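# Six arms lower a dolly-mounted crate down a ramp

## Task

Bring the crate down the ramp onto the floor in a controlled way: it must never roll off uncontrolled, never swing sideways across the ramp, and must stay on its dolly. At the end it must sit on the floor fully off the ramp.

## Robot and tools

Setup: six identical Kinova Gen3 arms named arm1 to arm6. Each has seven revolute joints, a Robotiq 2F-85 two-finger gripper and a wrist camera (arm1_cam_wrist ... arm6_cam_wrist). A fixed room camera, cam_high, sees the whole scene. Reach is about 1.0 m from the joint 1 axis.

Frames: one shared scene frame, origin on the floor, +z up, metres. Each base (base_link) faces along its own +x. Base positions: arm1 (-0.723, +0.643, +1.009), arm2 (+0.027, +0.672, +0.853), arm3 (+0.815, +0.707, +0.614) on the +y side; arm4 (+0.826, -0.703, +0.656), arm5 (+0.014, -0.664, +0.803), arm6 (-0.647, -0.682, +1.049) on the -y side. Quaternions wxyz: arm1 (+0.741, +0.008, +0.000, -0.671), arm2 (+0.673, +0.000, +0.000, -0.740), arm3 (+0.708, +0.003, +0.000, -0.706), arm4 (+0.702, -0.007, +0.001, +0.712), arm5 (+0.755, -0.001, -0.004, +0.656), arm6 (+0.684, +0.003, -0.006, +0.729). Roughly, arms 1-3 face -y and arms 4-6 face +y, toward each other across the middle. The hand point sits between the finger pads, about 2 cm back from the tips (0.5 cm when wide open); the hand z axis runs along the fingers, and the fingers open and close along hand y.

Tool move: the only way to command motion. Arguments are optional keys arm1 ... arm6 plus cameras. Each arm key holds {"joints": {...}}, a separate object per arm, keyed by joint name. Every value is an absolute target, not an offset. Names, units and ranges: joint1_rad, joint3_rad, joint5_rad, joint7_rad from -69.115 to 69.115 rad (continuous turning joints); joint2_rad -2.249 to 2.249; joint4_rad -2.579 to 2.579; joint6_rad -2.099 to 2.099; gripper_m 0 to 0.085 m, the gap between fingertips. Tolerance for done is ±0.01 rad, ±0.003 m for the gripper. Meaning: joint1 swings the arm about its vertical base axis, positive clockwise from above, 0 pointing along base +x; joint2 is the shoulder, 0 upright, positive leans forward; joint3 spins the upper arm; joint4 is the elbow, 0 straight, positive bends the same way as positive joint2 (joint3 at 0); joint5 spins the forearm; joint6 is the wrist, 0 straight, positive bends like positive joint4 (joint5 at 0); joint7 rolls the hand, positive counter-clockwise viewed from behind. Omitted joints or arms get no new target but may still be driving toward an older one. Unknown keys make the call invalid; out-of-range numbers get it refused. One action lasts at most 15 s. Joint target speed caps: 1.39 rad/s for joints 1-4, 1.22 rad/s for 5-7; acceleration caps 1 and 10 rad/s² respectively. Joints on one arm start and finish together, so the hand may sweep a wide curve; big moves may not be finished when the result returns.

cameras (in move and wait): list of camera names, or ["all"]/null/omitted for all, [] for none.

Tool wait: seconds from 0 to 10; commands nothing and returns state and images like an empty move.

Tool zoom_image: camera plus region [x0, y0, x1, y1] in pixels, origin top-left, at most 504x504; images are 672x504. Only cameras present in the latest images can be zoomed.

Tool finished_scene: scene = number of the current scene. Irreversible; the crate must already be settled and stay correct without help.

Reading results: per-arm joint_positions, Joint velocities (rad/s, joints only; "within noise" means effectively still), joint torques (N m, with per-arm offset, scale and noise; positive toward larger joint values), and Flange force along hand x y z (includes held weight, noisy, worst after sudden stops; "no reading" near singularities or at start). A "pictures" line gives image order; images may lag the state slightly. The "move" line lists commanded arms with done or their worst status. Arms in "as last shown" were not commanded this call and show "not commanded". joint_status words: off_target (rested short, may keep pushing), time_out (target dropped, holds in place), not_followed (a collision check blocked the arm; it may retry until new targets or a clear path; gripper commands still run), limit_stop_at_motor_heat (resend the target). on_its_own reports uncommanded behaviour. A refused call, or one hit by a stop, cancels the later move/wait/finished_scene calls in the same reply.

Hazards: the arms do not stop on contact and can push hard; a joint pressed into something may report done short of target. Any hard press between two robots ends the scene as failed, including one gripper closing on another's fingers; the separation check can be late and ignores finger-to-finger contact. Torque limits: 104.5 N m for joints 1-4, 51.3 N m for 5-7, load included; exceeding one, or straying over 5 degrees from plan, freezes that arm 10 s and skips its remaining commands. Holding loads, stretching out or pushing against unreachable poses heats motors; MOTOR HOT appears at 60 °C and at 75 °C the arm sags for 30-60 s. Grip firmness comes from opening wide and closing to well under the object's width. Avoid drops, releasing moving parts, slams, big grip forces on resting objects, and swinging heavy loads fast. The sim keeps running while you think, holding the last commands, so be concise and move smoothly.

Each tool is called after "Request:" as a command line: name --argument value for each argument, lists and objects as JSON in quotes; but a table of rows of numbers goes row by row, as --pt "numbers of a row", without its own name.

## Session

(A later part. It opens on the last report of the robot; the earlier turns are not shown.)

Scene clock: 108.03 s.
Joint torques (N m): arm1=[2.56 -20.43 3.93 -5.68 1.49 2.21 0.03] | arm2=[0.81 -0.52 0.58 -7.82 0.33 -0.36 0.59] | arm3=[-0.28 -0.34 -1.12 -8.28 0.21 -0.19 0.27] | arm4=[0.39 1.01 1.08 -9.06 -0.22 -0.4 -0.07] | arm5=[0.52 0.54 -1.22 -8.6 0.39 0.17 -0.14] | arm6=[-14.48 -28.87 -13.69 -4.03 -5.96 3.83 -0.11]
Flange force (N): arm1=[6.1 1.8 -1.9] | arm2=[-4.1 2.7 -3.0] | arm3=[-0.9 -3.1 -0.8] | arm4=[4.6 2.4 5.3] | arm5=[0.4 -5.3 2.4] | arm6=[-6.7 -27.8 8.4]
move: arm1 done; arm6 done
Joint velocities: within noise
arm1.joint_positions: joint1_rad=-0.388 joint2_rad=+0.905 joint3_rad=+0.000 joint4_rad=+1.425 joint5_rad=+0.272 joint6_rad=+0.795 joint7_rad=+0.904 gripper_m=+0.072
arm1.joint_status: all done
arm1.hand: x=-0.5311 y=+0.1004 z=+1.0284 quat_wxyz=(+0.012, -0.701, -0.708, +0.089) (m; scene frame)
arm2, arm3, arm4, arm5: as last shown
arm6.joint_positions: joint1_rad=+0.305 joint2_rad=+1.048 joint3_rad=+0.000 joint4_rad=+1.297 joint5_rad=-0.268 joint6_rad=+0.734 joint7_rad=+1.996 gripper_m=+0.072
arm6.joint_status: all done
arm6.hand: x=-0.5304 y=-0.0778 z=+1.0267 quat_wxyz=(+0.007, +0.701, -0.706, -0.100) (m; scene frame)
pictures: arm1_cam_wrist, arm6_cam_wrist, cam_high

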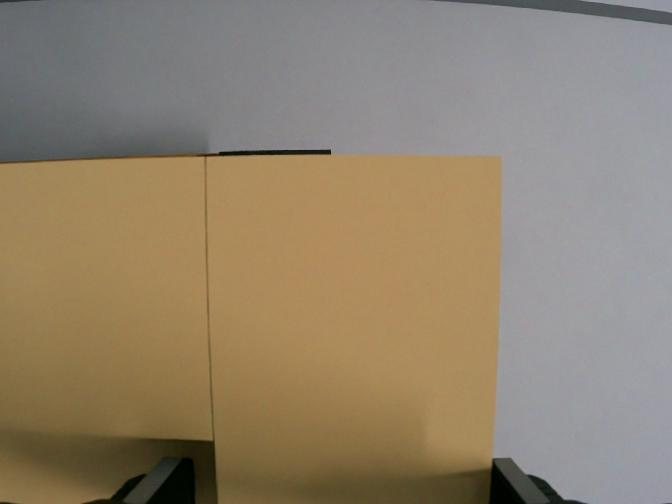

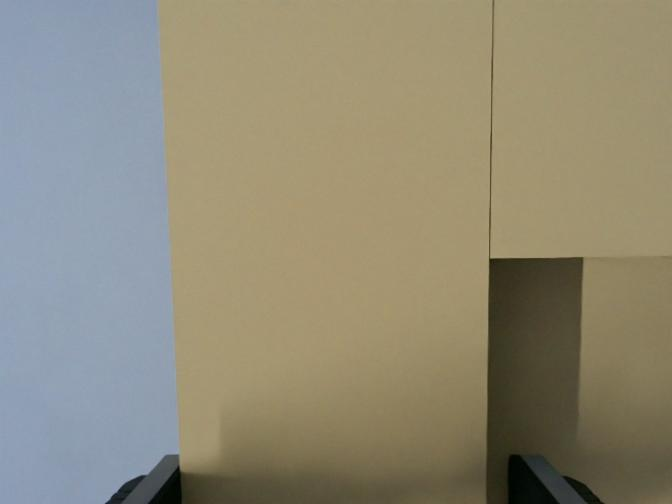

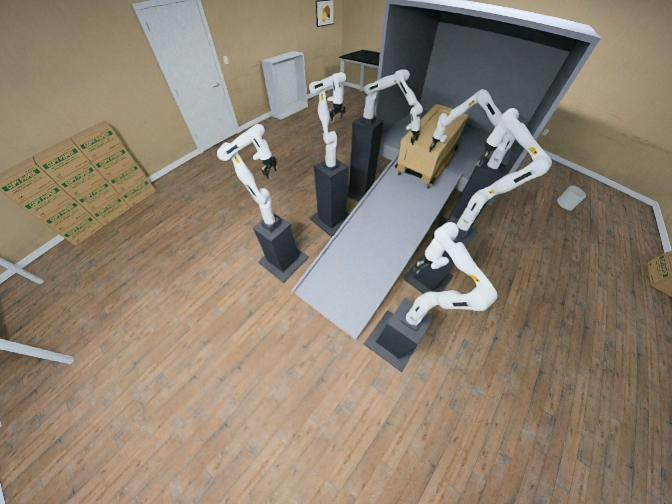

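Request:
move --arm1 '{"joints":{"joint1_rad":-0.4658,"joint2_rad":0.9874,"joint4_rad":1.2839,"joint5_rad":0.2640,"joint6_rad":0.8868,"joint7_rad":0.8464}}' --arm6 '{"joints":{"joint1_rad":0.3886,"joint2_rad":1.1155,"joint4_rad":1.1793,"joint5_rad":-0.2715,"joint6_rad":0.8162,"joint7_rad":2.0693}}' --cameras '["arm1_cam_wrist","arm6_cam_wrist"]'

Request:
move --arm1 '{"joints":{"joint1_rad":-0.5431,"joint2_rad":1.0695,"joint4_rad":1.1427,"joint5_rad":0.2564,"joint6_rad":0.9784,"joint7_rad":0.7892}}' --arm6 '{"joints":{"joint1_rad":0.4725,"joint2_rad":1.1833,"joint4_rad":1.0614,"joint5_rad":-0.2748,"joint6_rad":0.8983,"joint7_rad":2.1421}}' --cameras '["arm1_cam_wrist","arm6_cam_wrist","cam_high"]'

Request:
zoom_image --camera "cam_high" --region '[370, 80, 480, 190]'

Scene clock: 116.60 s.
Joint torques (N m): arm1=[-1 -23.72 0.66 -9.33 0.53 0.18 -0.04] | arm2=[0.8 -0.55 0.59 -7.84 0.28 -0.44 0.61] | arm3=[-0.32 -0.36 -1.1 -8.22 0.21 -0.23 0.29] | arm4=[0.36 1.02 1.1 -9.06 -0.22 -0.43 -0.09] | arm5=[0.54 0.57 -1.18 -8.61 0.37 0.22 -0.17] | arm6=[-15.33 -34.28 -14.02 -7.93 -6.79 2.48 0.13]
Flange force (N): arm1=[9.8 -6.9 0.0] | arm2=[-4.0 2.7 -3.1] | arm3=[-0.9 -2.9 -1.1] | arm4=[4.7 2.4 5.2] | arm5=[0.4 -5.3 2.6] | arm6=[-0.2 -28.6 11.8]
move: arm1 done; arm6 done
Joint velocities: within noise
arm1.joint_positions: joint1_rad=-0.466 joint2_rad=+0.987 joint3_rad=+0.000 joint4_rad=+1.284 joint5_rad=+0.264 joint6_rad=+0.887 joint7_rad=+0.846 gripper_m=+0.072
arm1.joint_status: all done
arm1.hand: x=-0.4806 y=+0.0964 z=+1.0152 quat_wxyz=(+0.022, -0.700, -0.708, +0.091) (m; scene frame)
arm2, arm3, arm4, arm5: as last shown
arm6.joint_positions: joint1_rad=+0.389 joint2_rad=+1.116 joint3_rad=+0.000 joint4_rad=+1.179 joint5_rad=-0.271 joint6_rad=+0.816 joint7_rad=+2.069 gripper_m=+0.072
arm6.joint_status: all done
arm6.hand: x=-0.4807 y=-0.0743 z=+1.0136 quat_wxyz=(+0.017, +0.700, -0.706, -0.102) (m; scene frame)
pictures: arm1_cam_wrist, arm6_cam_wrist

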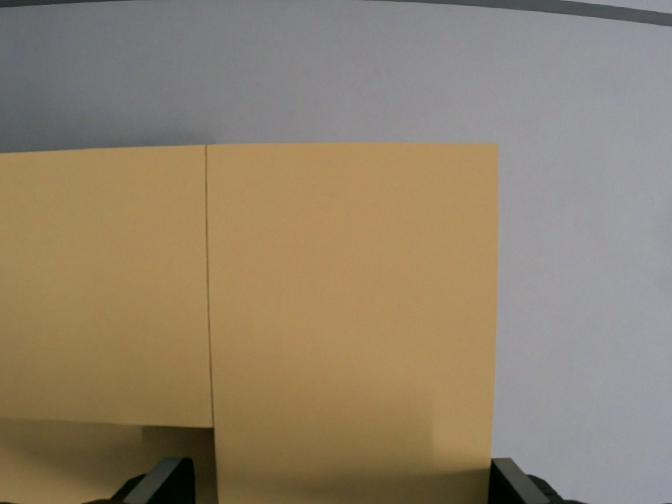

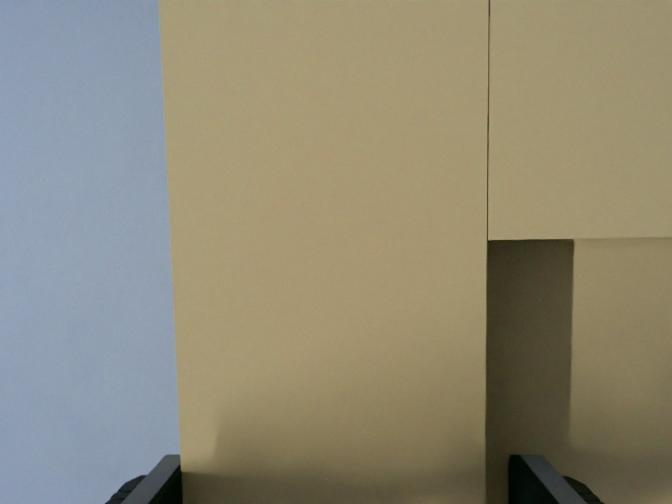

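Scene clock: 117.63 s.
Joint torques (N m): arm1=[-1.2 -25.04 0.63 -9.8 0.53 0.17 -0.02] | arm2=[0.68 -0.56 0.6 -7.8 0.37 -0.38 0.63] | arm3=[-0.31 -0.29 -1.14 -8.29 0.21 -0.23 0.31] | arm4=[0.38 1.03 1.1 -9.07 -0.22 -0.41 -0.07] | arm5=[0.56 0.57 -1.26 -8.58 0.39 0.25 -0.14] | arm6=[-18.65 -30.48 -16.32 -3.56 -8.12 5.18 0]
Flange force (N): arm1=[10.6 -8.7 0.5] | arm2=[-4.2 3.0 -3.2] | arm3=[-0.7 -3.0 -0.8] | arm4=[4.7 2.5 5.3] | arm5=[0.4 -5.5 2.6] | arm6=[-4.2 -35.3 7.2]
move: arm1 done; arm6 done
Joint velocities: within noise
arm1.joint_positions: joint1_rad=-0.543 joint2_rad=+1.070 joint3_rad=+0.000 joint4_rad=+1.143 joint5_rad=+0.256 joint6_rad=+0.978 joint7_rad=+0.789 gripper_m=+0.072
arm1.joint_status: all done
arm1.hand: x=-0.4296 y=+0.1003 z=+1.0014 quat_wxyz=(+0.032, -0.700, -0.707, +0.094) (m; scene frame)
arm2, arm3, arm4, arm5: as last shown
arm6.joint_positions: joint1_rad=+0.473 joint2_rad=+1.183 joint3_rad=+0.000 joint4_rad=+1.061 joint5_rad=-0.275 joint6_rad=+0.898 joint7_rad=+2.142 gripper_m=+0.072
arm6.joint_status: all done
arm6.hand: x=-0.4304 y=-0.0770 z=+1.0006 quat_wxyz=(+0.026, +0.700, -0.706, -0.105) (m; scene frame)
pictures: arm1_cam_wrist, arm6_cam_wrist, cam_high

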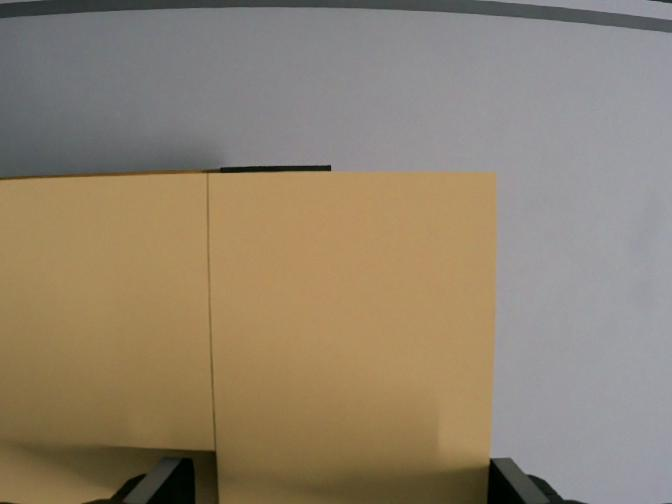

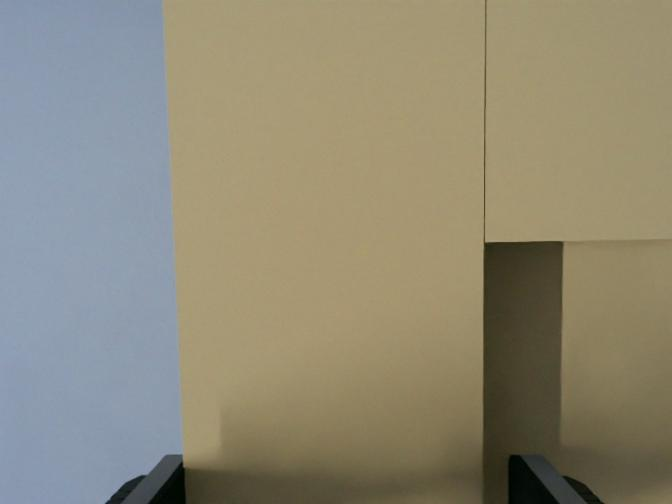

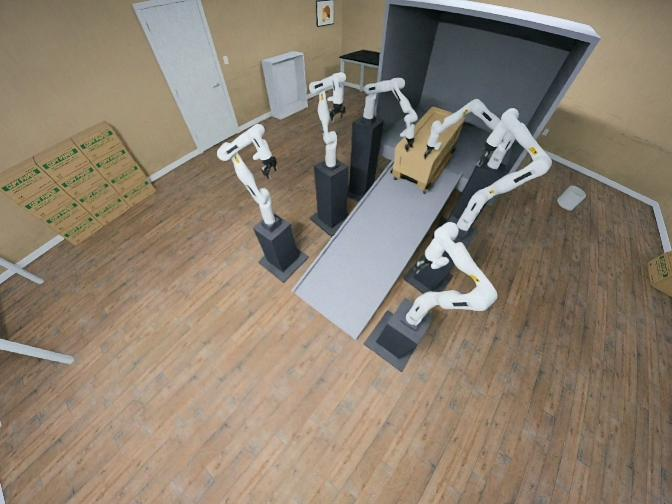

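Scaled by 4.582 from the camera's 672x504 image, which has a finer 960x720 frame.

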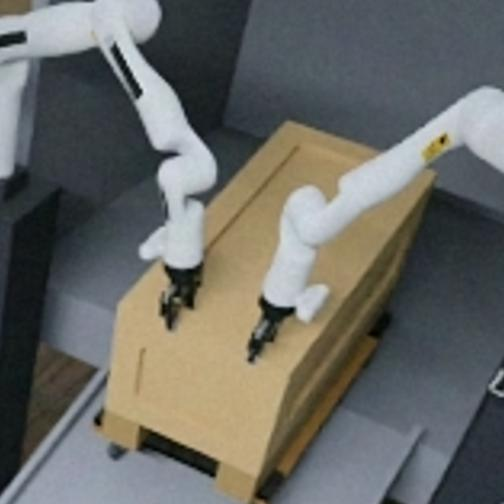

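Request:
move --arm1 '{"joints":{"joint1_rad":-0.6072,"joint2_rad":1.1829,"joint4_rad":0.9278,"joint5_rad":0.2528,"joint6_rad":1.1049,"joint7_rad":0.7532}}' --arm6 '{"joints":{"joint1_rad":0.5470,"joint2_rad":1.2848,"joint4_rad":0.8673,"joint5_rad":-0.2745,"joint6_rad":1.0158,"joint7_rad":2.1911}}' --cameras '["arm1_cam_wrist","arm6_cam_wrist","cam_high","arm2_cam_wrist","arm5_cam_wrist"]'

Request:
zoom_image --camera "cam_high" --region '[350, 80, 480, 210]'

Scene clock: 122.57 s.
Joint torques (N m): arm1=[-1.46 -26.36 0.36 -10.26 0.46 0.19 -0.07] | arm2=[0.76 -0.51 0.61 -7.81 0.37 -0.38 0.61] | arm3=[-0.32 -0.37 -1.1 -8.21 0.22 -0.23 0.28] | arm4=[0.41 1.05 1.08 -9.08 -0.21 -0.39 -0.1] | arm5=[0.5 0.55 -1.25 -8.51 0.43 0.22 -0.17] | arm6=[-23.6 -30.47 -18.81 -5.42 -10.58 4.09 0.25]
Flange force (N): arm1=[12.3 -11.6 0.5] | arm2=[-4.1 2.9 -3.0] | arm3=[-0.9 -2.9 -1.2] | arm4=[4.7 2.3 5.4] | arm5=[0.3 -5.4 2.2] | arm6=[3.8 -38.7 0.8]
move: arm1 done; arm6 done
Joint velocities: within noise
arm1.joint_positions: joint1_rad=-0.607 joint2_rad=+1.183 joint3_rad=+0.000 joint4_rad=+0.928 joint5_rad=+0.253 joint6_rad=+1.105 joint7_rad=+0.753 gripper_m=+0.072
arm1.joint_status: all done
arm1.hand: x=-0.3789 y=+0.0950 z=+0.9867 quat_wxyz=(+0.039, -0.699, -0.707, +0.102) (m; scene frame)
arm2.joint_positions: joint1_rad=+0.089 joint2_rad=-0.456 joint3_rad=-0.049 joint4_rad=+1.507 joint5_rad=+0.013 joint6_rad=+1.981 joint7_rad=+1.787 gripper_m=+0.085
arm2.joint_status: not commanded
arm2.hand: x=-0.0135 y=+0.5556 z=+1.3622 quat_wxyz=(-0.017, -0.680, -0.731, +0.054) (m; scene frame)
arm3.joint_positions: joint1_rad=+0.428 joint2_rad=-0.420 joint3_rad=-0.114 joint4_rad=+1.539 joint5_rad=-0.034 joint6_rad=+1.985 joint7_rad=+1.341 gripper_m=+0.085
arm3.joint_status: not commanded
arm3.hand: x=+0.7696 y=+0.5907 z=+1.1089 quat_wxyz=(-0.006, -0.869, -0.495, +0.016) (m; scene frame)
arm4.joint_positions: joint1_rad=-0.423 joint2_rad=-0.413 joint3_rad=-0.036 joint4_rad=+1.450 joint5_rad=-0.024 joint6_rad=+1.972 joint7_rad=+1.392 gripper_m=+0.085
arm4.joint_status: not commanded
arm4.hand: x=+0.7699 y=-0.5637 z=+1.1754 quat_wxyz=(-0.024, +0.804, -0.591, -0.054) (m; scene frame)
arm5.joint_positions: joint1_rad=+0.195 joint2_rad=-0.443 joint3_rad=-0.118 joint4_rad=+1.573 joint5_rad=-0.027 joint6_rad=+2.023 joint7_rad=+1.548 gripper_m=+0.085
arm5.joint_status: not commanded
arm5.hand: x=+0.0397 y=-0.5707 z=+1.2910 quat_wxyz=(-0.007, +0.618, -0.786, +0.015) (m; scene frame)
arm6.joint_positions: joint1_rad=+0.547 joint2_rad=+1.285 joint3_rad=+0.000 joint4_rad=+0.867 joint5_rad=-0.274 joint6_rad=+1.016 joint7_rad=+2.191 gripper_m=+0.072
arm6.joint_status: all done
arm6.hand: x=-0.3802 y=-0.0714 z=+0.9853 quat_wxyz=(+0.034, +0.699, -0.706, -0.112) (m; scene frame)
pictures: arm1_cam_wrist, arm2_cam_wrist, arm5_cam_wrist, arm6_cam_wrist, cam_high

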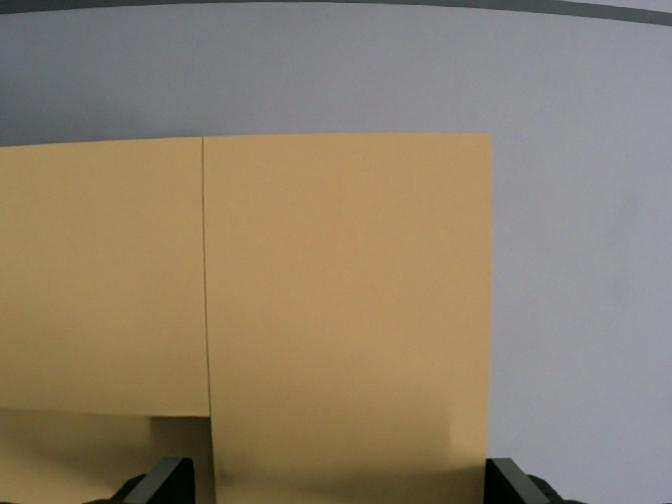

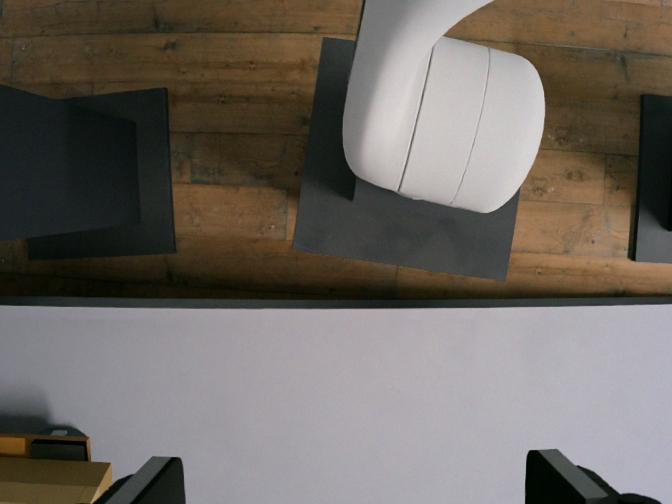

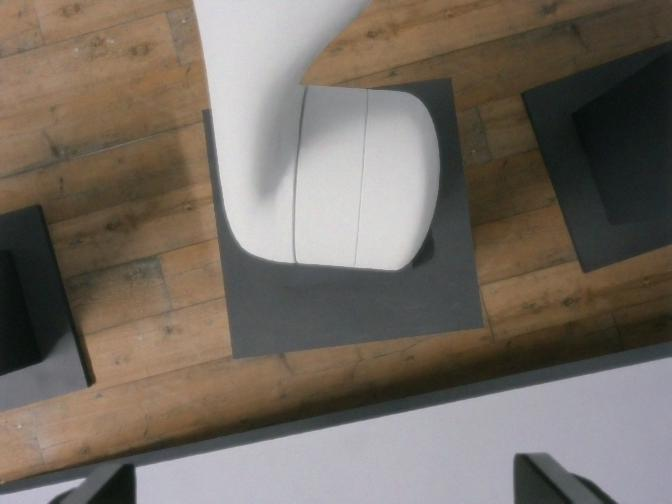

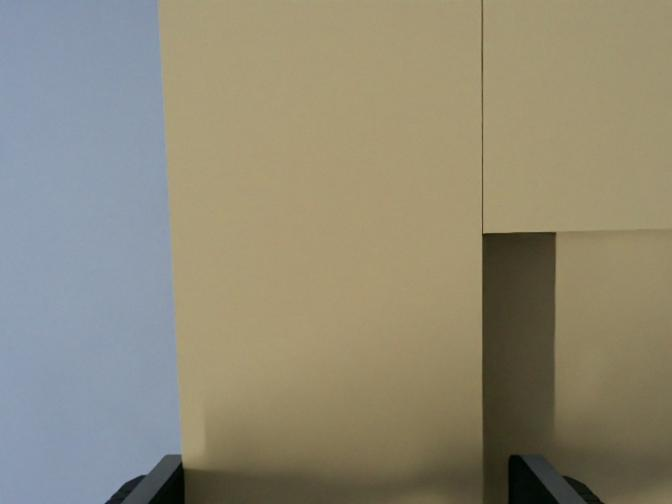

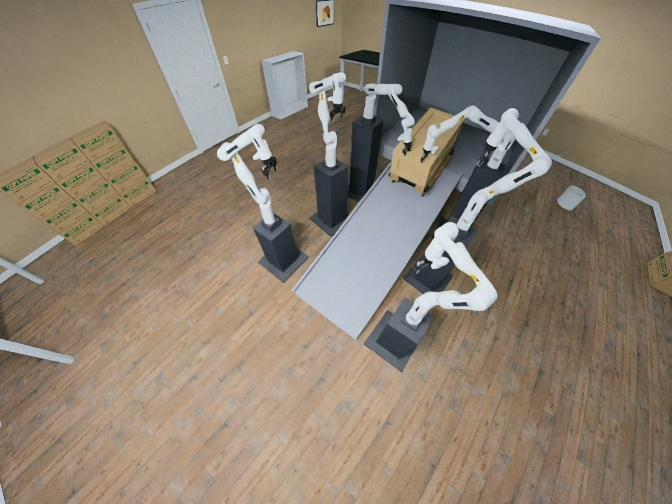

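Scaled by 3.877 from the camera's 672x504 image, which has a finer 960x720 frame.

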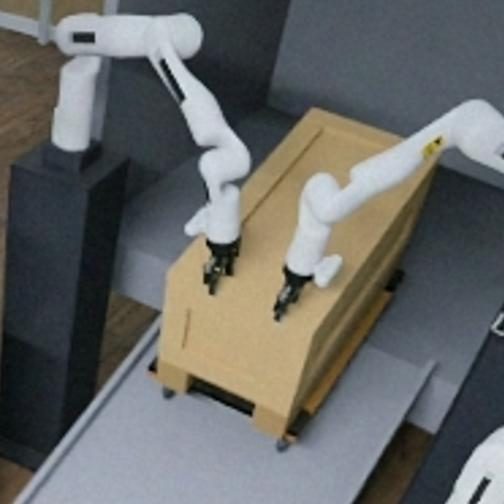

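Request:
move --arm2 '{"joints":{"joint1_rad":-0.5,"joint2_rad":1.80,"joint3_rad":0,"joint4_rad":1.03,"joint5_rad":1.56,"joint6_rad":1.79,"joint7_rad":1.571,"gripper_m":0}}' --arm5 '{"joints":{"joint1_rad":0.3,"joint2_rad":1.67,"joint3_rad":0,"joint4_rad":1.16,"joint5_rad":-1.617,"joint6_rad":1.776,"joint7_rad":1.571,"gripper_m":0}}' --cameras '["arm2_cam_wrist","arm5_cam_wrist","cam_high"]'

Request:
zoom_image --camera "cam_high" --region '[300, 80, 500, 280]'

Scene clock: 133.27 s.
Joint torques (N m): arm1=[-1.53 -26.29 0.51 -10.24 0.47 0.18 -0.04] | arm2=[0.7 -23.66 3.91 -2.04 1.15 2.47 0.58] | arm3=[-0.32 -0.34 -1.13 -8.23 0.21 -0.2 0.31] | arm4=[0.38 1 1.09 -9.05 -0.22 -0.42 -0.09] | arm5=[0.75 -21.9 -3.86 -3.17 -0.52 2.99 -0.16] | arm6=[-23.8 -30.44 -18.99 -5.42 -10.62 4.09 0.27]
Flange force (N): arm1=[12.3 -11.7 0.4] | arm2=[-3.9 0.5 -3.1] | arm3=[-0.9 -2.9 -1.0] | arm4=[4.6 2.4 5.2] | arm5=[4.4 -1.8 1.3] | arm6=[3.9 -38.9 0.7]
move: arm2 done; arm5 done
Joint velocities: within noise
arm1, arm3, arm4, arm6: as last shown
arm1.hand: x=-0.3788 y=+0.0950 z=+0.9867 quat_wxyz=(+0.039, -0.699, -0.707, +0.102) (m; scene frame)
arm2.joint_positions: joint1_rad=-0.500 joint2_rad=+1.800 joint3_rad=+0.000 joint4_rad=+1.030 joint5_rad=+1.560 joint6_rad=+1.790 joint7_rad=+1.571 gripper_m=+0.000
arm2.joint_status: all done
arm2.hand: x=-0.0846 y=+0.0994 z=+0.8062 quat_wxyz=(+0.736, +0.003, -0.631, +0.246) (m; scene frame)
arm5.joint_positions: joint1_rad=+0.300 joint2_rad=+1.670 joint3_rad=+0.000 joint4_rad=+1.160 joint5_rad=-1.617 joint6_rad=+1.776 joint7_rad=+1.571 gripper_m=+0.000
arm5.joint_status: all done
arm5.hand: x=-0.0228 y=-0.0846 z=+0.8136 quat_wxyz=(+0.722, -0.029, -0.631, -0.282) (m; scene frame)
arm6.hand: x=-0.3803 y=-0.0714 z=+0.9854 quat_wxyz=(+0.034, +0.699, -0.706, -0.112) (m; scene frame)
pictures: arm2_cam_wrist, arm5_cam_wrist, cam_high

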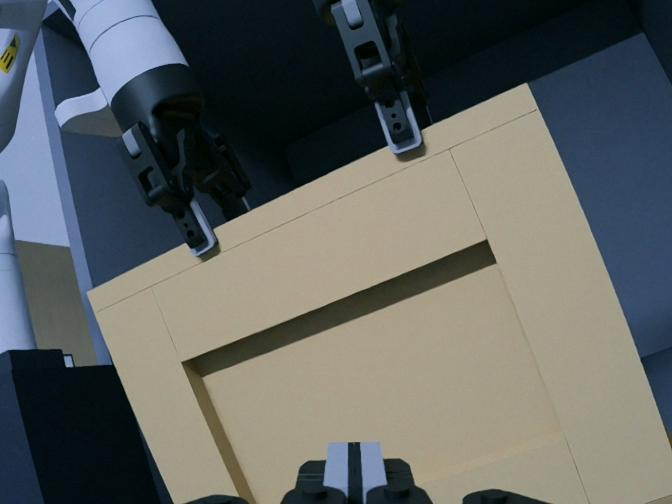

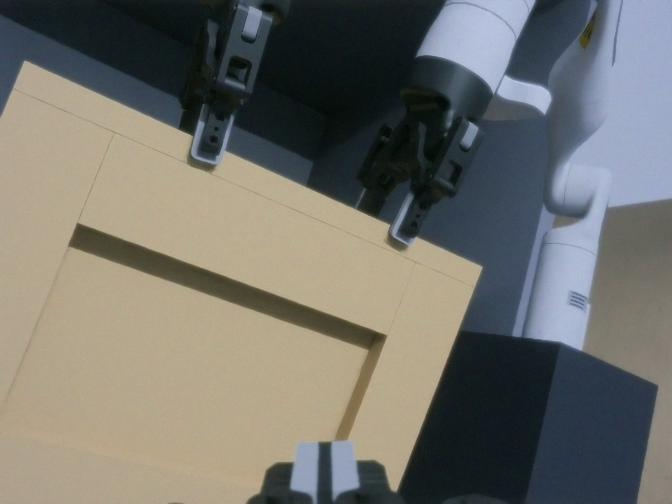

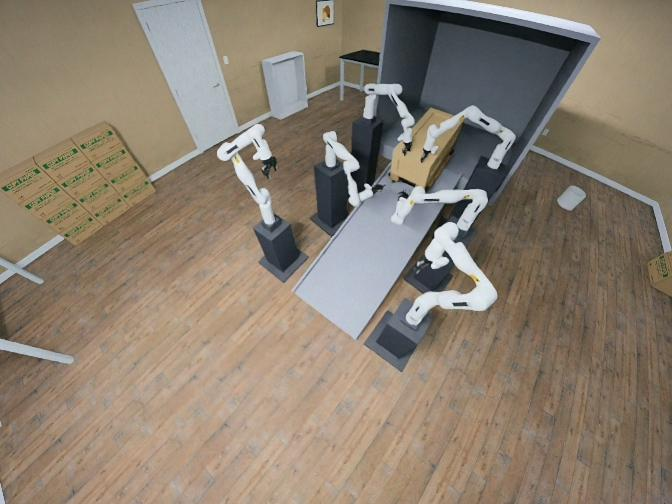

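Scaled by 2.520 from the camera's 672x504 image, which has a finer 960x720 frame.

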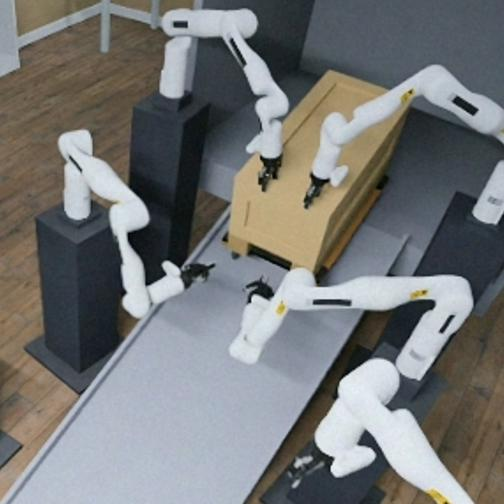

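Request:
move --arm2 '{"joints":{"joint1_rad":-0.1716,"joint2_rad":1.8221,"joint4_rad":1.0206,"joint5_rad":1.56,"joint6_rad":1.7935,"joint7_rad":1.571}}' --arm5 '{"joints":{"joint1_rad":-0.1251,"joint2_rad":1.6988,"joint4_rad":1.1547,"joint5_rad":-1.617,"joint6_rad":1.7757,"joint7_rad":1.571}}' --cameras '["arm2_cam_wrist","arm5_cam_wrist","cam_high"]'

Scene clock: 135.60 s.
Joint torques (N m): arm1=[-1.55 -26.31 0.45 -10.27 0.47 0.21 -0.04] | arm2=[0.65 -23.31 3.72 -1.89 1.09 2.48 0.6] | arm3=[-0.3 -0.38 -1.11 -8.21 0.26 -0.22 0.29] | arm4=[0.38 0.98 1.08 -9.06 -0.23 -0.41 -0.08] | arm5=[0.65 -21.72 -3.82 -2.92 -0.44 3.04 -0.15] | arm6=[-23.8 -30.42 -19.02 -5.4 -10.63 4.06 0.25]
Flange force (N): arm1=[12.4 -11.8 0.5] | arm2=[-3.8 0.3 -2.8] | arm3=[-1.0 -2.9 -1.2] | arm4=[4.6 2.4 5.2] | arm5=[4.0 -1.6 1.0] | arm6=[3.8 -39.0 0.6]
move: arm2 done; arm5 done
Joint velocities: within noise
arm1, arm3, arm4, arm6: as last shown
arm2.joint_positions: joint1_rad=-0.172 joint2_rad=+1.822 joint3_rad=+0.000 joint4_rad=+1.021 joint5_rad=+1.560 joint6_rad=+1.794 joint7_rad=+1.571 gripper_m=+0.000
arm2.joint_status: all done
arm2.hand: x=-0.2636 y=+0.1715 z=+0.7973 quat_wxyz=(+0.768, -0.096, -0.622, +0.118) (m; scene frame)
arm5.joint_positions: joint1_rad=-0.125 joint2_rad=+1.699 joint3_rad=+0.000 joint4_rad=+1.155 joint5_rad=-1.617 joint6_rad=+1.776 joint7_rad=+1.571 gripper_m=+0.000
arm5.joint_status: all done
arm5.hand: x=-0.2585 y=-0.1582 z=+0.7973 quat_wxyz=(+0.766, +0.095, -0.625, -0.115) (m; scene frame)
pictures: arm2_cam_wrist, arm5_cam_wrist, cam_high

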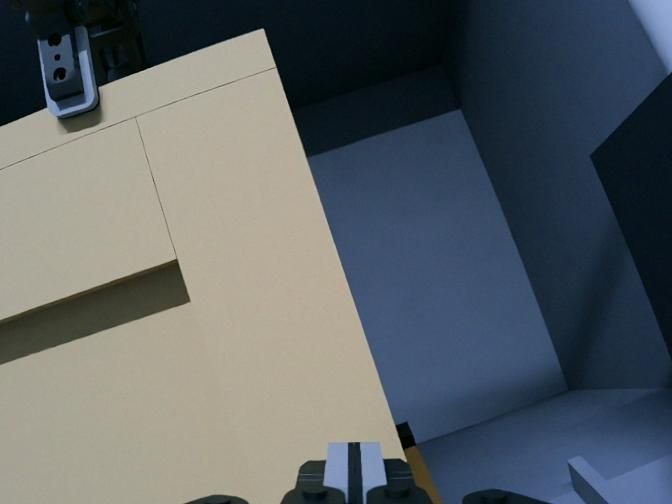

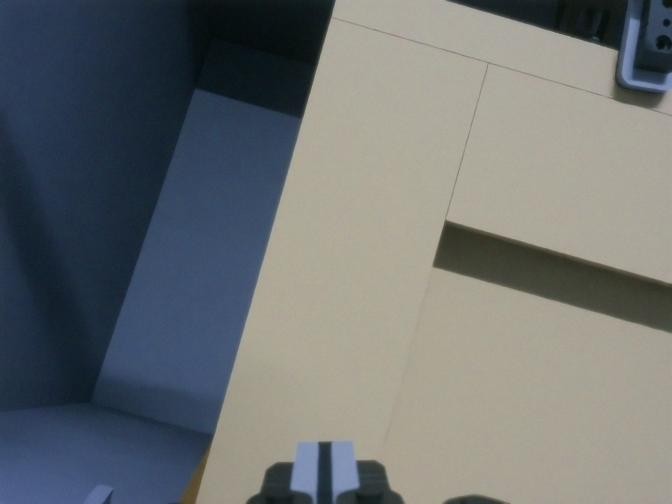

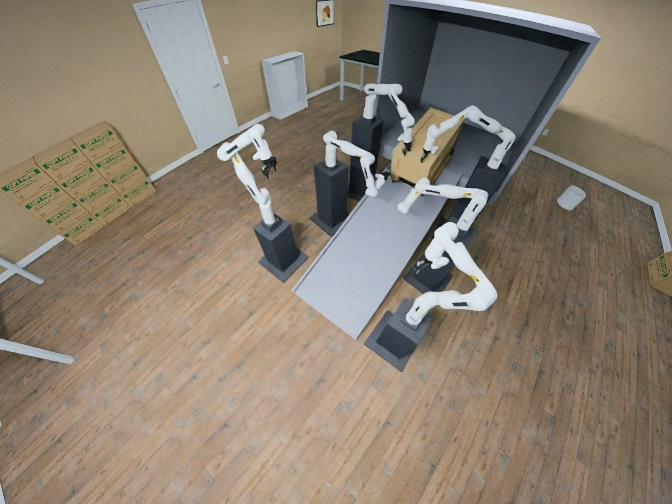

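Request:
move --arm2 '{"joints":{"joint1_rad":-0.0554,"joint2_rad":1.7923,"joint4_rad":1.0461,"joint5_rad":1.6714,"joint6_rad":1.7587}}' --arm5 '{"joints":{"joint1_rad":-0.2408,"joint2_rad":1.6694,"joint4_rad":1.1795,"joint5_rad":-1.7278,"joint6_rad":1.7422}}' --cameras '["arm2_cam_wrist","arm5_cam_wrist"]'

Scene clock: 137.83 s.
Joint torques (N m): arm1=[-1.52 -26.39 0.49 -10.25 0.48 0.19 -0.08] | arm2=[0.85 -23.95 3.87 -2.32 1.11 2.53 0.59] | arm3=[-0.32 -0.37 -1.07 -8.24 0.2 -0.21 0.34] | arm4=[0.36 1.01 1.09 -9.06 -0.22 -0.42 -0.08] | arm5=[0.72 -22.04 -3.77 -3.27 -0.42 2.98 -0.15] | arm6=[-23.81 -30.44 -19.02 -5.47 -10.64 4.07 0.27]
Flange force (N): arm1=[12.1 -11.6 0.6] | arm2=[-3.8 0.2 -3.0] | arm3=[-0.9 -2.7 -1.0] | arm4=[4.6 2.4 5.2] | arm5=[4.2 -1.5 0.9] | arm6=[4.1 -38.8 0.6]
move: arm2 done; arm5 done
Joint velocities: within noise
arm1, arm3, arm4, arm6: as last shown
arm2.joint_positions: joint1_rad=-0.055 joint2_rad=+1.792 joint3_rad=+0.000 joint4_rad=+1.046 joint5_rad=+1.671 joint6_rad=+1.759 joint7_rad=+1.571 gripper_m=+0.000
arm2.joint_status: all done
arm2.hand: x=-0.3219 y=+0.1691 z=+0.8098 quat_wxyz=(+0.768, -0.097, -0.622, +0.119) (m; scene frame)
arm5.joint_positions: joint1_rad=-0.241 joint2_rad=+1.669 joint3_rad=+0.000 joint4_rad=+1.179 joint5_rad=-1.728 joint6_rad=+1.742 joint7_rad=+1.571 gripper_m=+0.000
arm5.joint_status: all done
arm5.hand: x=-0.3176 y=-0.1553 z=+0.8095 quat_wxyz=(+0.766, +0.095, -0.625, -0.115) (m; scene frame)
pictures: arm2_cam_wrist, arm5_cam_wrist

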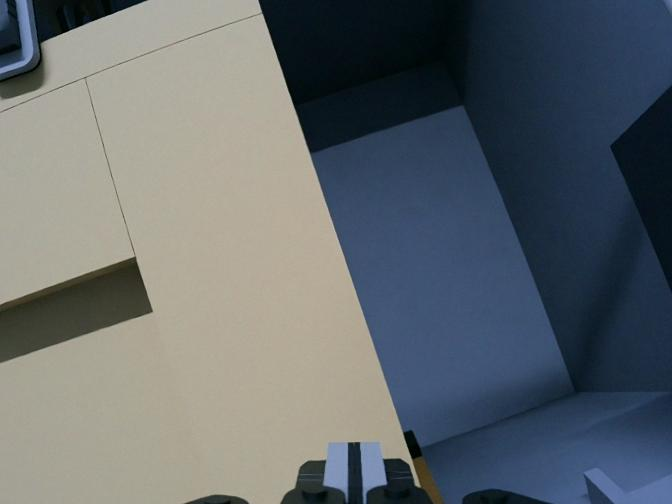

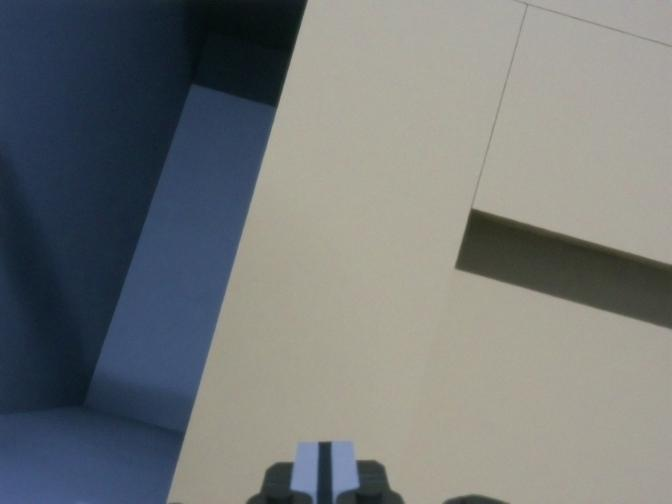

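Request:
move --arm2 '{"joints":{"joint1_rad":-0.0167,"joint2_rad":1.7823,"joint4_rad":1.0546,"joint5_rad":1.7086,"joint6_rad":1.7471}}' --arm5 '{"joints":{"joint1_rad":-0.2794,"joint2_rad":1.6596,"joint4_rad":1.1878,"joint5_rad":-1.7648,"joint6_rad":1.7310}}' --cameras '["arm2_cam_wrist","arm5_cam_wrist"]'

Scene clock: 139.83 s.
Joint torques (N m): arm1=[-1.54 -26.31 0.46 -10.25 0.47 0.17 -0.05] | arm2=[0.76 -24.03 3.81 -2.37 1.16 2.48 0.62] | arm3=[-0.31 -0.35 -1.1 -8.23 0.22 -0.19 0.31] | arm4=[0.36 1 1.08 -9.08 -0.23 -0.41 -0.07] | arm5=[0.82 -22.24 -3.81 -3.44 -0.47 3.01 -0.16] | arm6=[-23.79 -30.48 -19.01 -5.44 -10.63 4.06 0.26]
Flange force (N): arm1=[12.2 -11.7 0.4] | arm2=[-3.9 0.1 -2.8] | arm3=[-0.9 -2.8 -1.0] | arm4=[4.6 2.4 5.3] | arm5=[4.1 -1.7 0.8] | arm6=[3.8 -38.9 0.7]
move: arm2 done; arm5 done
Joint velocities: within noise
arm1, arm3, arm4, arm6: as last shown
arm2.joint_positions: joint1_rad=-0.017 joint2_rad=+1.782 joint3_rad=+0.000 joint4_rad=+1.055 joint5_rad=+1.709 joint6_rad=+1.747 joint7_rad=+1.571 gripper_m=+0.000
arm2.joint_status: all done
arm2.hand: x=-0.3415 y=+0.1698 z=+0.8141 quat_wxyz=(+0.768, -0.097, -0.622, +0.119) (m; scene frame)
arm5.joint_positions: joint1_rad=-0.279 joint2_rad=+1.660 joint3_rad=+0.000 joint4_rad=+1.188 joint5_rad=-1.765 joint6_rad=+1.731 joint7_rad=+1.571 gripper_m=+0.000
arm5.joint_status: all done
arm5.hand: x=-0.3373 y=-0.1559 z=+0.8136 quat_wxyz=(+0.766, +0.095, -0.625, -0.115) (m; scene frame)
pictures: arm2_cam_wrist, arm5_cam_wrist

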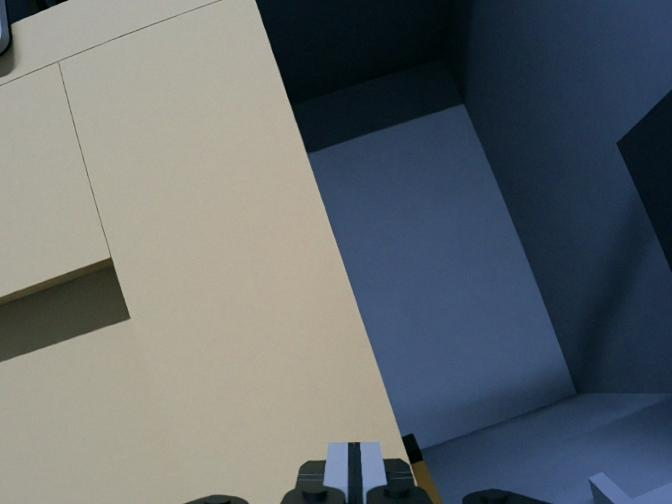

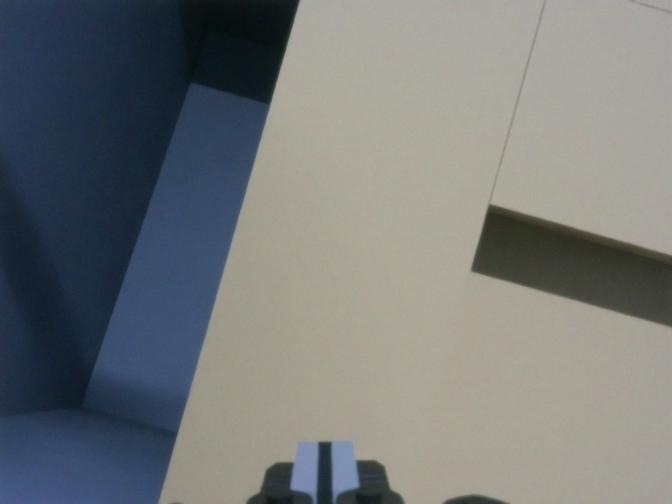

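Request:
move --arm2 '{"joints":{"joint1_rad":0.0027,"joint2_rad":1.7774,"joint4_rad":1.0589,"joint5_rad":1.7271,"joint6_rad":1.7413}}' --arm5 '{"joints":{"joint1_rad":-0.2987,"joint2_rad":1.6547,"joint4_rad":1.192,"joint5_rad":-1.7832,"joint6_rad":1.7254}}' --cameras '["arm2_cam_wrist","arm5_cam_wrist"]'

Request:
move --arm2 '{"joints":{"joint1_rad":0.0124,"joint2_rad":1.7749,"joint4_rad":1.0610,"joint5_rad":1.7364,"joint6_rad":1.7384}}' --arm5 '{"joints":{"joint1_rad":-0.3084,"joint2_rad":1.6523,"joint4_rad":1.1941,"joint5_rad":-1.7925,"joint6_rad":1.7226}}' --cameras '["arm2_cam_wrist","arm5_cam_wrist"]'

Scene clock: 141.67 s.
Joint torques (N m): arm1=[-1.54 -26.36 0.49 -10.24 0.47 0.21 -0.04] | arm2=[0.84 -24.19 3.84 -2.5 1.13 2.51 0.59] | arm3=[-0.31 -0.35 -1.11 -8.27 0.2 -0.2 0.29] | arm4=[0.39 1.02 1.07 -9.1 -0.24 -0.4 -0.07] | arm5=[0.73 -22.3 -3.88 -3.44 -0.53 3 -0.19] | arm6=[-23.79 -30.43 -18.99 -5.44 -10.64 4.07 0.27]
Flange force (N): arm1=[12.2 -11.6 0.6] | arm2=[-3.8 0.1 -2.9] | arm3=[-0.9 -3.0 -0.8] | arm4=[4.7 2.3 5.4] | arm5=[4.0 -1.5 0.5] | arm6=[4.0 -38.8 0.6]
move: arm2 done; arm5 done
Joint velocities: within noise
arm1, arm3, arm4, arm6: as last shown
arm2.joint_positions: joint1_rad=+0.003 joint2_rad=+1.777 joint3_rad=+0.000 joint4_rad=+1.059 joint5_rad=+1.727 joint6_rad=+1.741 joint7_rad=+1.571 gripper_m=+0.000
arm2.joint_status: all done
arm2.hand: x=-0.3513 y=+0.1705 z=+0.8162 quat_wxyz=(+0.768, -0.097, -0.622, +0.119) (m; scene frame)
arm5.joint_positions: joint1_rad=-0.299 joint2_rad=+1.655 joint3_rad=+0.000 joint4_rad=+1.192 joint5_rad=-1.783 joint6_rad=+1.725 joint7_rad=+1.571 gripper_m=+0.000
arm5.joint_status: all done
arm5.hand: x=-0.3472 y=-0.1565 z=+0.8157 quat_wxyz=(+0.766, +0.095, -0.625, -0.115) (m; scene frame)
pictures: arm2_cam_wrist, arm5_cam_wrist

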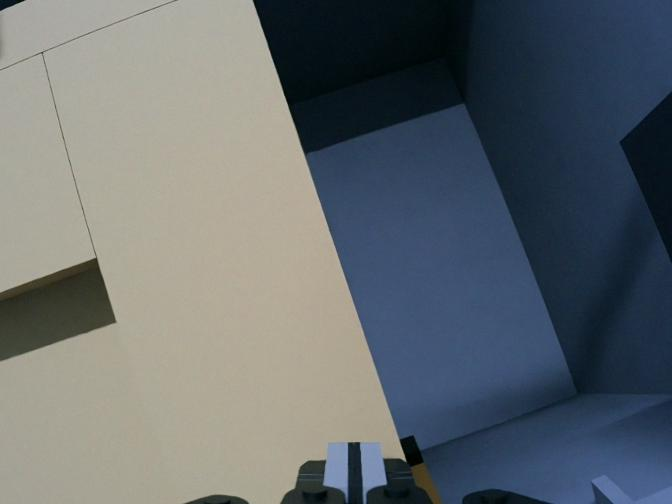

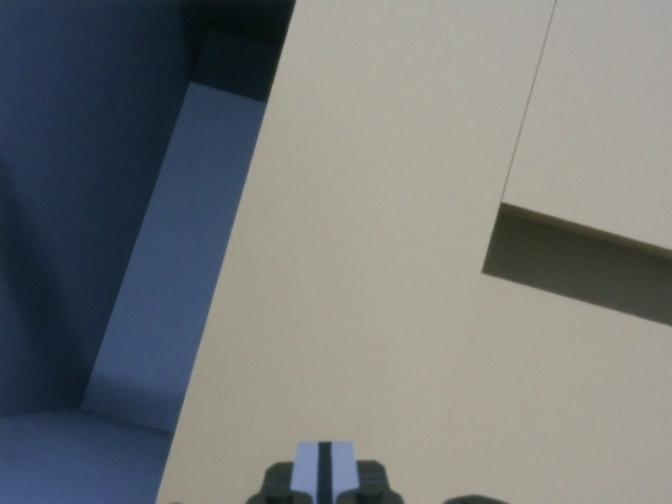

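Scene clock: 142.17 s.
Joint torques (N m): arm1=[-1.57 -26.35 0.46 -10.25 0.48 0.16 -0.05] | arm2=[2.5 -24.65 4.7 -2.75 1.13 2.42 0.59] | arm3=[-0.32 -0.37 -1.13 -8.26 0.22 -0.22 0.3] | arm4=[0.38 0.99 1.1 -9.03 -0.23 -0.4 -0.07] | arm5=[0.53 -22.33 -3.81 -3.53 -0.44 3.04 -0.15] | arm6=[-22.07 -29.19 -17.57 -5.45 -9.93 3.5 0.27]
Flange force (N): arm1=[12.1 -11.6 0.5] | arm2=[-3.4 0.3 -6.2] | arm3=[-0.9 -3.0 -1.0] | arm4=[4.6 2.5 5.1] | arm5=[4.2 -1.5 0.4] | arm6=[4.0 -35.4 -1.4]
move: arm2 done; arm5 done
Joint velocities: within noise
arm1, arm3, arm4: as last shown
arm2.joint_positions: joint1_rad=+0.012 joint2_rad=+1.775 joint3_rad=+0.000 joint4_rad=+1.061 joint5_rad=+1.736 joint6_rad=+1.738 joint7_rad=+1.571 gripper_m=+0.000
arm2.joint_status: all done
arm2.hand: x=-0.3562 y=+0.1709 z=+0.8173 quat_wxyz=(+0.768, -0.097, -0.622, +0.119) (m; scene frame)
arm5.joint_positions: joint1_rad=-0.308 joint2_rad=+1.652 joint3_rad=+0.000 joint4_rad=+1.194 joint5_rad=-1.793 joint6_rad=+1.723 joint7_rad=+1.571 gripper_m=+0.000
arm5.joint_status: all done
arm5.hand: x=-0.3522 y=-0.1569 z=+0.8167 quat_wxyz=(+0.766, +0.095, -0.625, -0.115) (m; scene frame)
arm6.joint_positions: joint1_rad=+0.547 joint2_rad=+1.285 joint3_rad=+0.000 joint4_rad=+0.867 joint5_rad=-0.275 joint6_rad=+1.016 joint7_rad=+2.191 gripper_m=+0.072
arm6.joint_status: not commanded
arm6.hand: x=-0.3804 y=-0.0713 z=+0.9854 quat_wxyz=(+0.034, +0.699, -0.705, -0.112) (m; scene frame)
pictures: arm2_cam_wrist, arm5_cam_wrist

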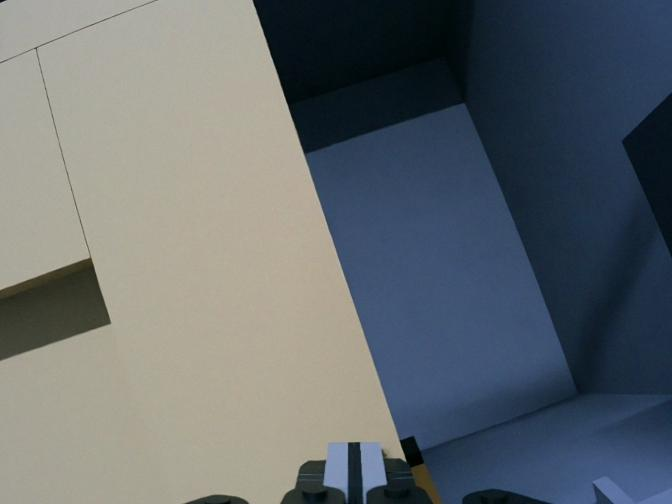

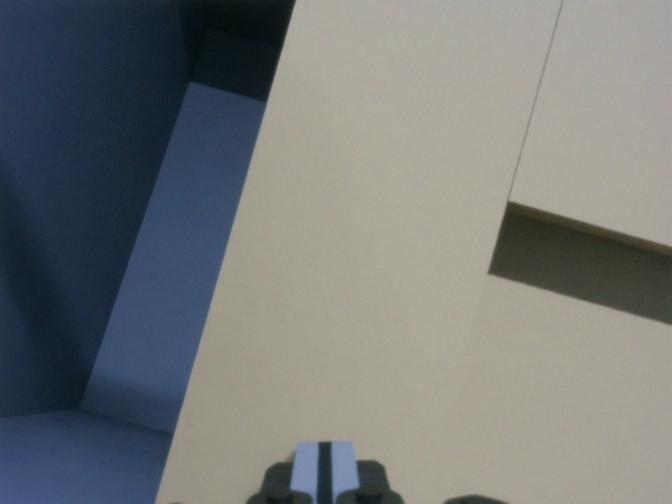

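Request:
move --arm5 '{"joints":{"joint1_rad":-0.3161,"joint2_rad":1.6503,"joint4_rad":1.1958,"joint5_rad":-1.7999,"joint6_rad":1.7204}}' --cameras '["cam_high"]'

Scene clock: 147.57 s.
Joint torques (N m): arm1=[-1.49 -26.37 0.46 -10.3 0.48 0.18 -0.06] | arm2=[0.8 -24.16 3.81 -2.55 1.12 2.51 0.62] | arm3=[-0.29 -0.38 -1.07 -8.19 0.24 -0.22 0.3] | arm4=[0.37 1.01 1.07 -9.06 -0.2 -0.42 -0.08] | arm5=[-7.12 -26.25 -9.36 -5.86 -1.67 2.57 -0.13] | arm6=[-6.42 -30.24 -4.99 -6.36 -3.85 1.88 0.03]
Flange force (N): arm1=[12.4 -11.7 0.5] | arm2=[-3.5 0.3 -2.7] | arm3=[-1.0 -2.7 -1.2] | arm4=[4.6 2.4 5.2] | arm5=[6.2 -5.5 -18.5] | arm6=[-5.0 -14.9 4.7]
move: arm5 done
Joint velocities: within noise
arm1, arm2, arm3, arm4, arm6: as last shown
arm5.joint_positions: joint1_rad=-0.316 joint2_rad=+1.650 joint3_rad=+0.000 joint4_rad=+1.196 joint5_rad=-1.800 joint6_rad=+1.720 joint7_rad=+1.571 gripper_m=+0.000
arm5.joint_status: all done
arm5.hand: x=-0.3561 y=-0.1573 z=+0.8175 quat_wxyz=(+0.766, +0.095, -0.625, -0.115) (m; scene frame)
arm6.hand: x=-0.3804 y=-0.0714 z=+0.9853 quat_wxyz=(+0.034, +0.699, -0.705, -0.112) (m; scene frame)
pictures: cam_high

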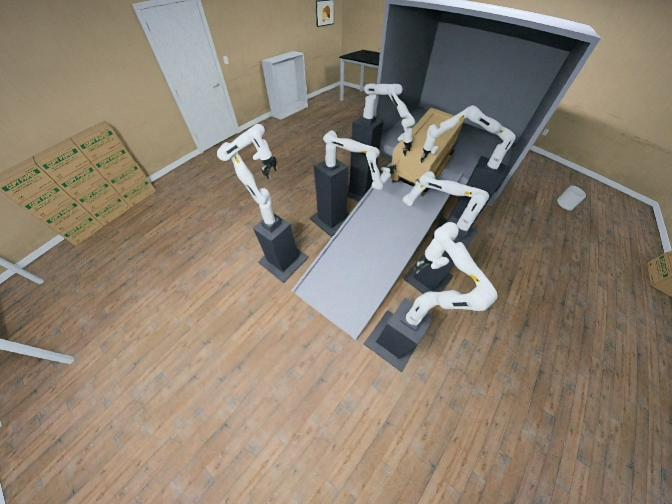

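Request:
move --arm2 '{"joints":{"joint1_rad":0.0202,"joint2_rad":1.7729,"joint4_rad":1.0627,"joint5_rad":1.7438,"joint6_rad":1.7361}}' --cameras '[]'

Request:
move --arm5 '{"joints":{"joint1_rad":-0.3181,"joint2_rad":1.6498,"joint4_rad":1.1962,"joint5_rad":-1.8017,"joint6_rad":1.7198}}' --cameras '["arm1_cam_wrist","arm6_cam_wrist"]'

Scene clock: 148.80 s.
Joint torques (N m): arm1=[-1.51 -26.37 0.5 -10.26 0.44 0.19 -0.05] | arm2=[16.18 -27.44 10.9 -4.49 1.66 0.73 0.65] | arm3=[-0.31 -0.36 -1.09 -8.18 0.21 -0.21 0.29] | arm4=[0.36 1 1.13 -9.03 -0.23 -0.39 -0.06] | arm5=[-2.8 -23.39 -5.87 -3.8 -0.32 3.36 -0.2] | arm6=[-0.9 -27.83 -0.46 -6.8 -1.57 0.17 0.06]
Flange force (N): arm1=[12.2 -11.6 0.6] | arm2=[2.2 1.8 -35.1] | arm3=[-1.0 -2.9 -1.2] | arm4=[4.6 2.6 5.2] | arm5=[3.3 -0.7 -5.9] | arm6=[-5.5 -4.9 0.9]
move: arm2 done
Joint velocities: within noise
arm1.joint_positions: joint1_rad=-0.607 joint2_rad=+1.183 joint3_rad=+0.000 joint4_rad=+0.928 joint5_rad=+0.253 joint6_rad=+1.105 joint7_rad=+0.753 gripper_m=+0.072
arm1.joint_status: not commanded
arm1.hand: x=-0.3788 y=+0.0950 z=+0.9867 quat_wxyz=(+0.039, -0.699, -0.707, +0.102) (m; scene frame)
arm2.joint_positions: joint1_rad=+0.020 joint2_rad=+1.773 joint3_rad=+0.000 joint4_rad=+1.063 joint5_rad=+1.744 joint6_rad=+1.736 joint7_rad=+1.571 gripper_m=+0.000
arm2.joint_status: all done
arm2.hand: x=-0.3600 y=+0.1713 z=+0.8181 quat_wxyz=(+0.768, -0.096, -0.622, +0.119) (m; scene frame)
arm3.joint_positions: joint1_rad=+0.428 joint2_rad=-0.420 joint3_rad=-0.114 joint4_rad=+1.539 joint5_rad=-0.034 joint6_rad=+1.985 joint7_rad=+1.341 gripper_m=+0.085
arm3.joint_status: not commanded
arm3.hand: x=+0.7696 y=+0.5907 z=+1.1089 quat_wxyz=(-0.006, -0.869, -0.495, +0.016) (m; scene frame)
arm4.joint_positions: joint1_rad=-0.423 joint2_rad=-0.413 joint3_rad=-0.036 joint4_rad=+1.450 joint5_rad=-0.024 joint6_rad=+1.972 joint7_rad=+1.392 gripper_m=+0.085
arm4.joint_status: not commanded
arm4.hand: x=+0.7699 y=-0.5637 z=+1.1754 quat_wxyz=(-0.024, +0.804, -0.591, -0.054) (m; scene frame)
arm5: as last shown
arm5.hand: x=-0.3562 y=-0.1573 z=+0.8176 quat_wxyz=(+0.766, +0.095, -0.625, -0.115) (m; scene frame)
arm6.joint_positions: joint1_rad=+0.547 joint2_rad=+1.285 joint3_rad=+0.000 joint4_rad=+0.867 joint5_rad=-0.274 joint6_rad=+1.016 joint7_rad=+2.191 gripper_m=+0.072
arm6.joint_status: not commanded
arm6.hand: x=-0.3803 y=-0.0714 z=+0.9854 quat_wxyz=(+0.034, +0.699, -0.706, -0.112) (m; scene frame)
pictures: none
No camera images: "cameras" was empty.

Scene clock: 149.20 s.
Joint torques (N m): arm1=[-1.52 -26.3 0.48 -10.27 0.46 0.19 -0.03] | arm2=[14.14 -26.38 9.67 -3.8 1.05 1.34 0.61] | arm3=[-0.31 -0.34 -1.09 -8.23 0.2 -0.23 0.34] | arm4=[0.39 1.03 1.09 -9.04 -0.24 -0.41 -0.08] | arm5=[-6.27 -23.84 -7.68 -4.55 -0.51 2.5 -0.13] | arm6=[1.06 -27.51 1.16 -6.77 -0.76 -0.07 0.03]
Flange force (N): arm1=[12.4 -11.8 0.5] | arm2=[0.7 -0.1 -29.3] | arm3=[-0.8 -2.7 -1.1] | arm4=[4.6 2.4 5.2] | arm5=[6.5 -1.8 -13.8] | arm6=[-6.6 -2.1 0.9]
move: arm5 done
Joint velocities: within noise
arm1, arm2, arm3, arm4, arm6: as last shown
arm2.hand: x=-0.3602 y=+0.1713 z=+0.8182 quat_wxyz=(+0.768, -0.097, -0.622, +0.119) (m; scene frame)
arm5.joint_positions: joint1_rad=-0.318 joint2_rad=+1.650 joint3_rad=+0.000 joint4_rad=+1.196 joint5_rad=-1.802 joint6_rad=+1.720 joint7_rad=+1.571 gripper_m=+0.000
arm5.joint_status: all done
arm5.hand: x=-0.3571 y=-0.1573 z=+0.8177 quat_wxyz=(+0.766, +0.095, -0.625, -0.115) (m; scene frame)
pictures: arm1_cam_wrist, arm6_cam_wrist

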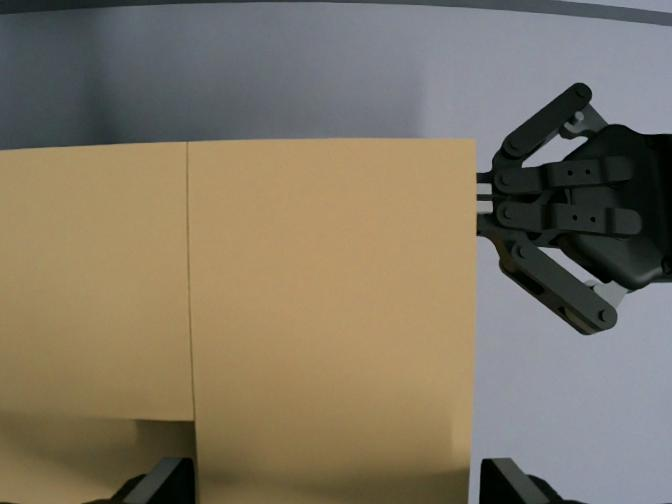

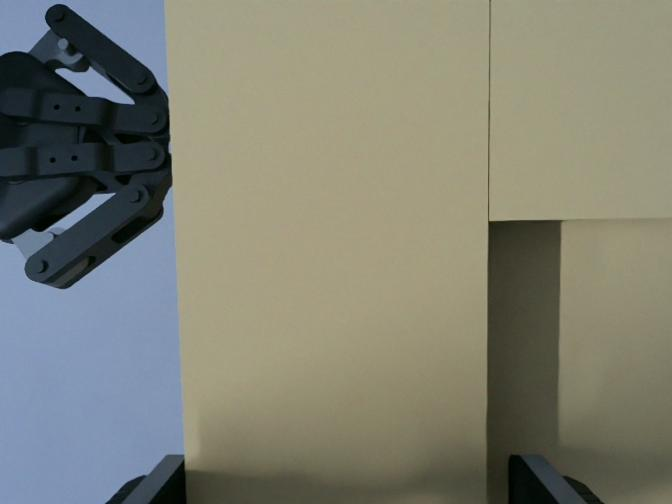

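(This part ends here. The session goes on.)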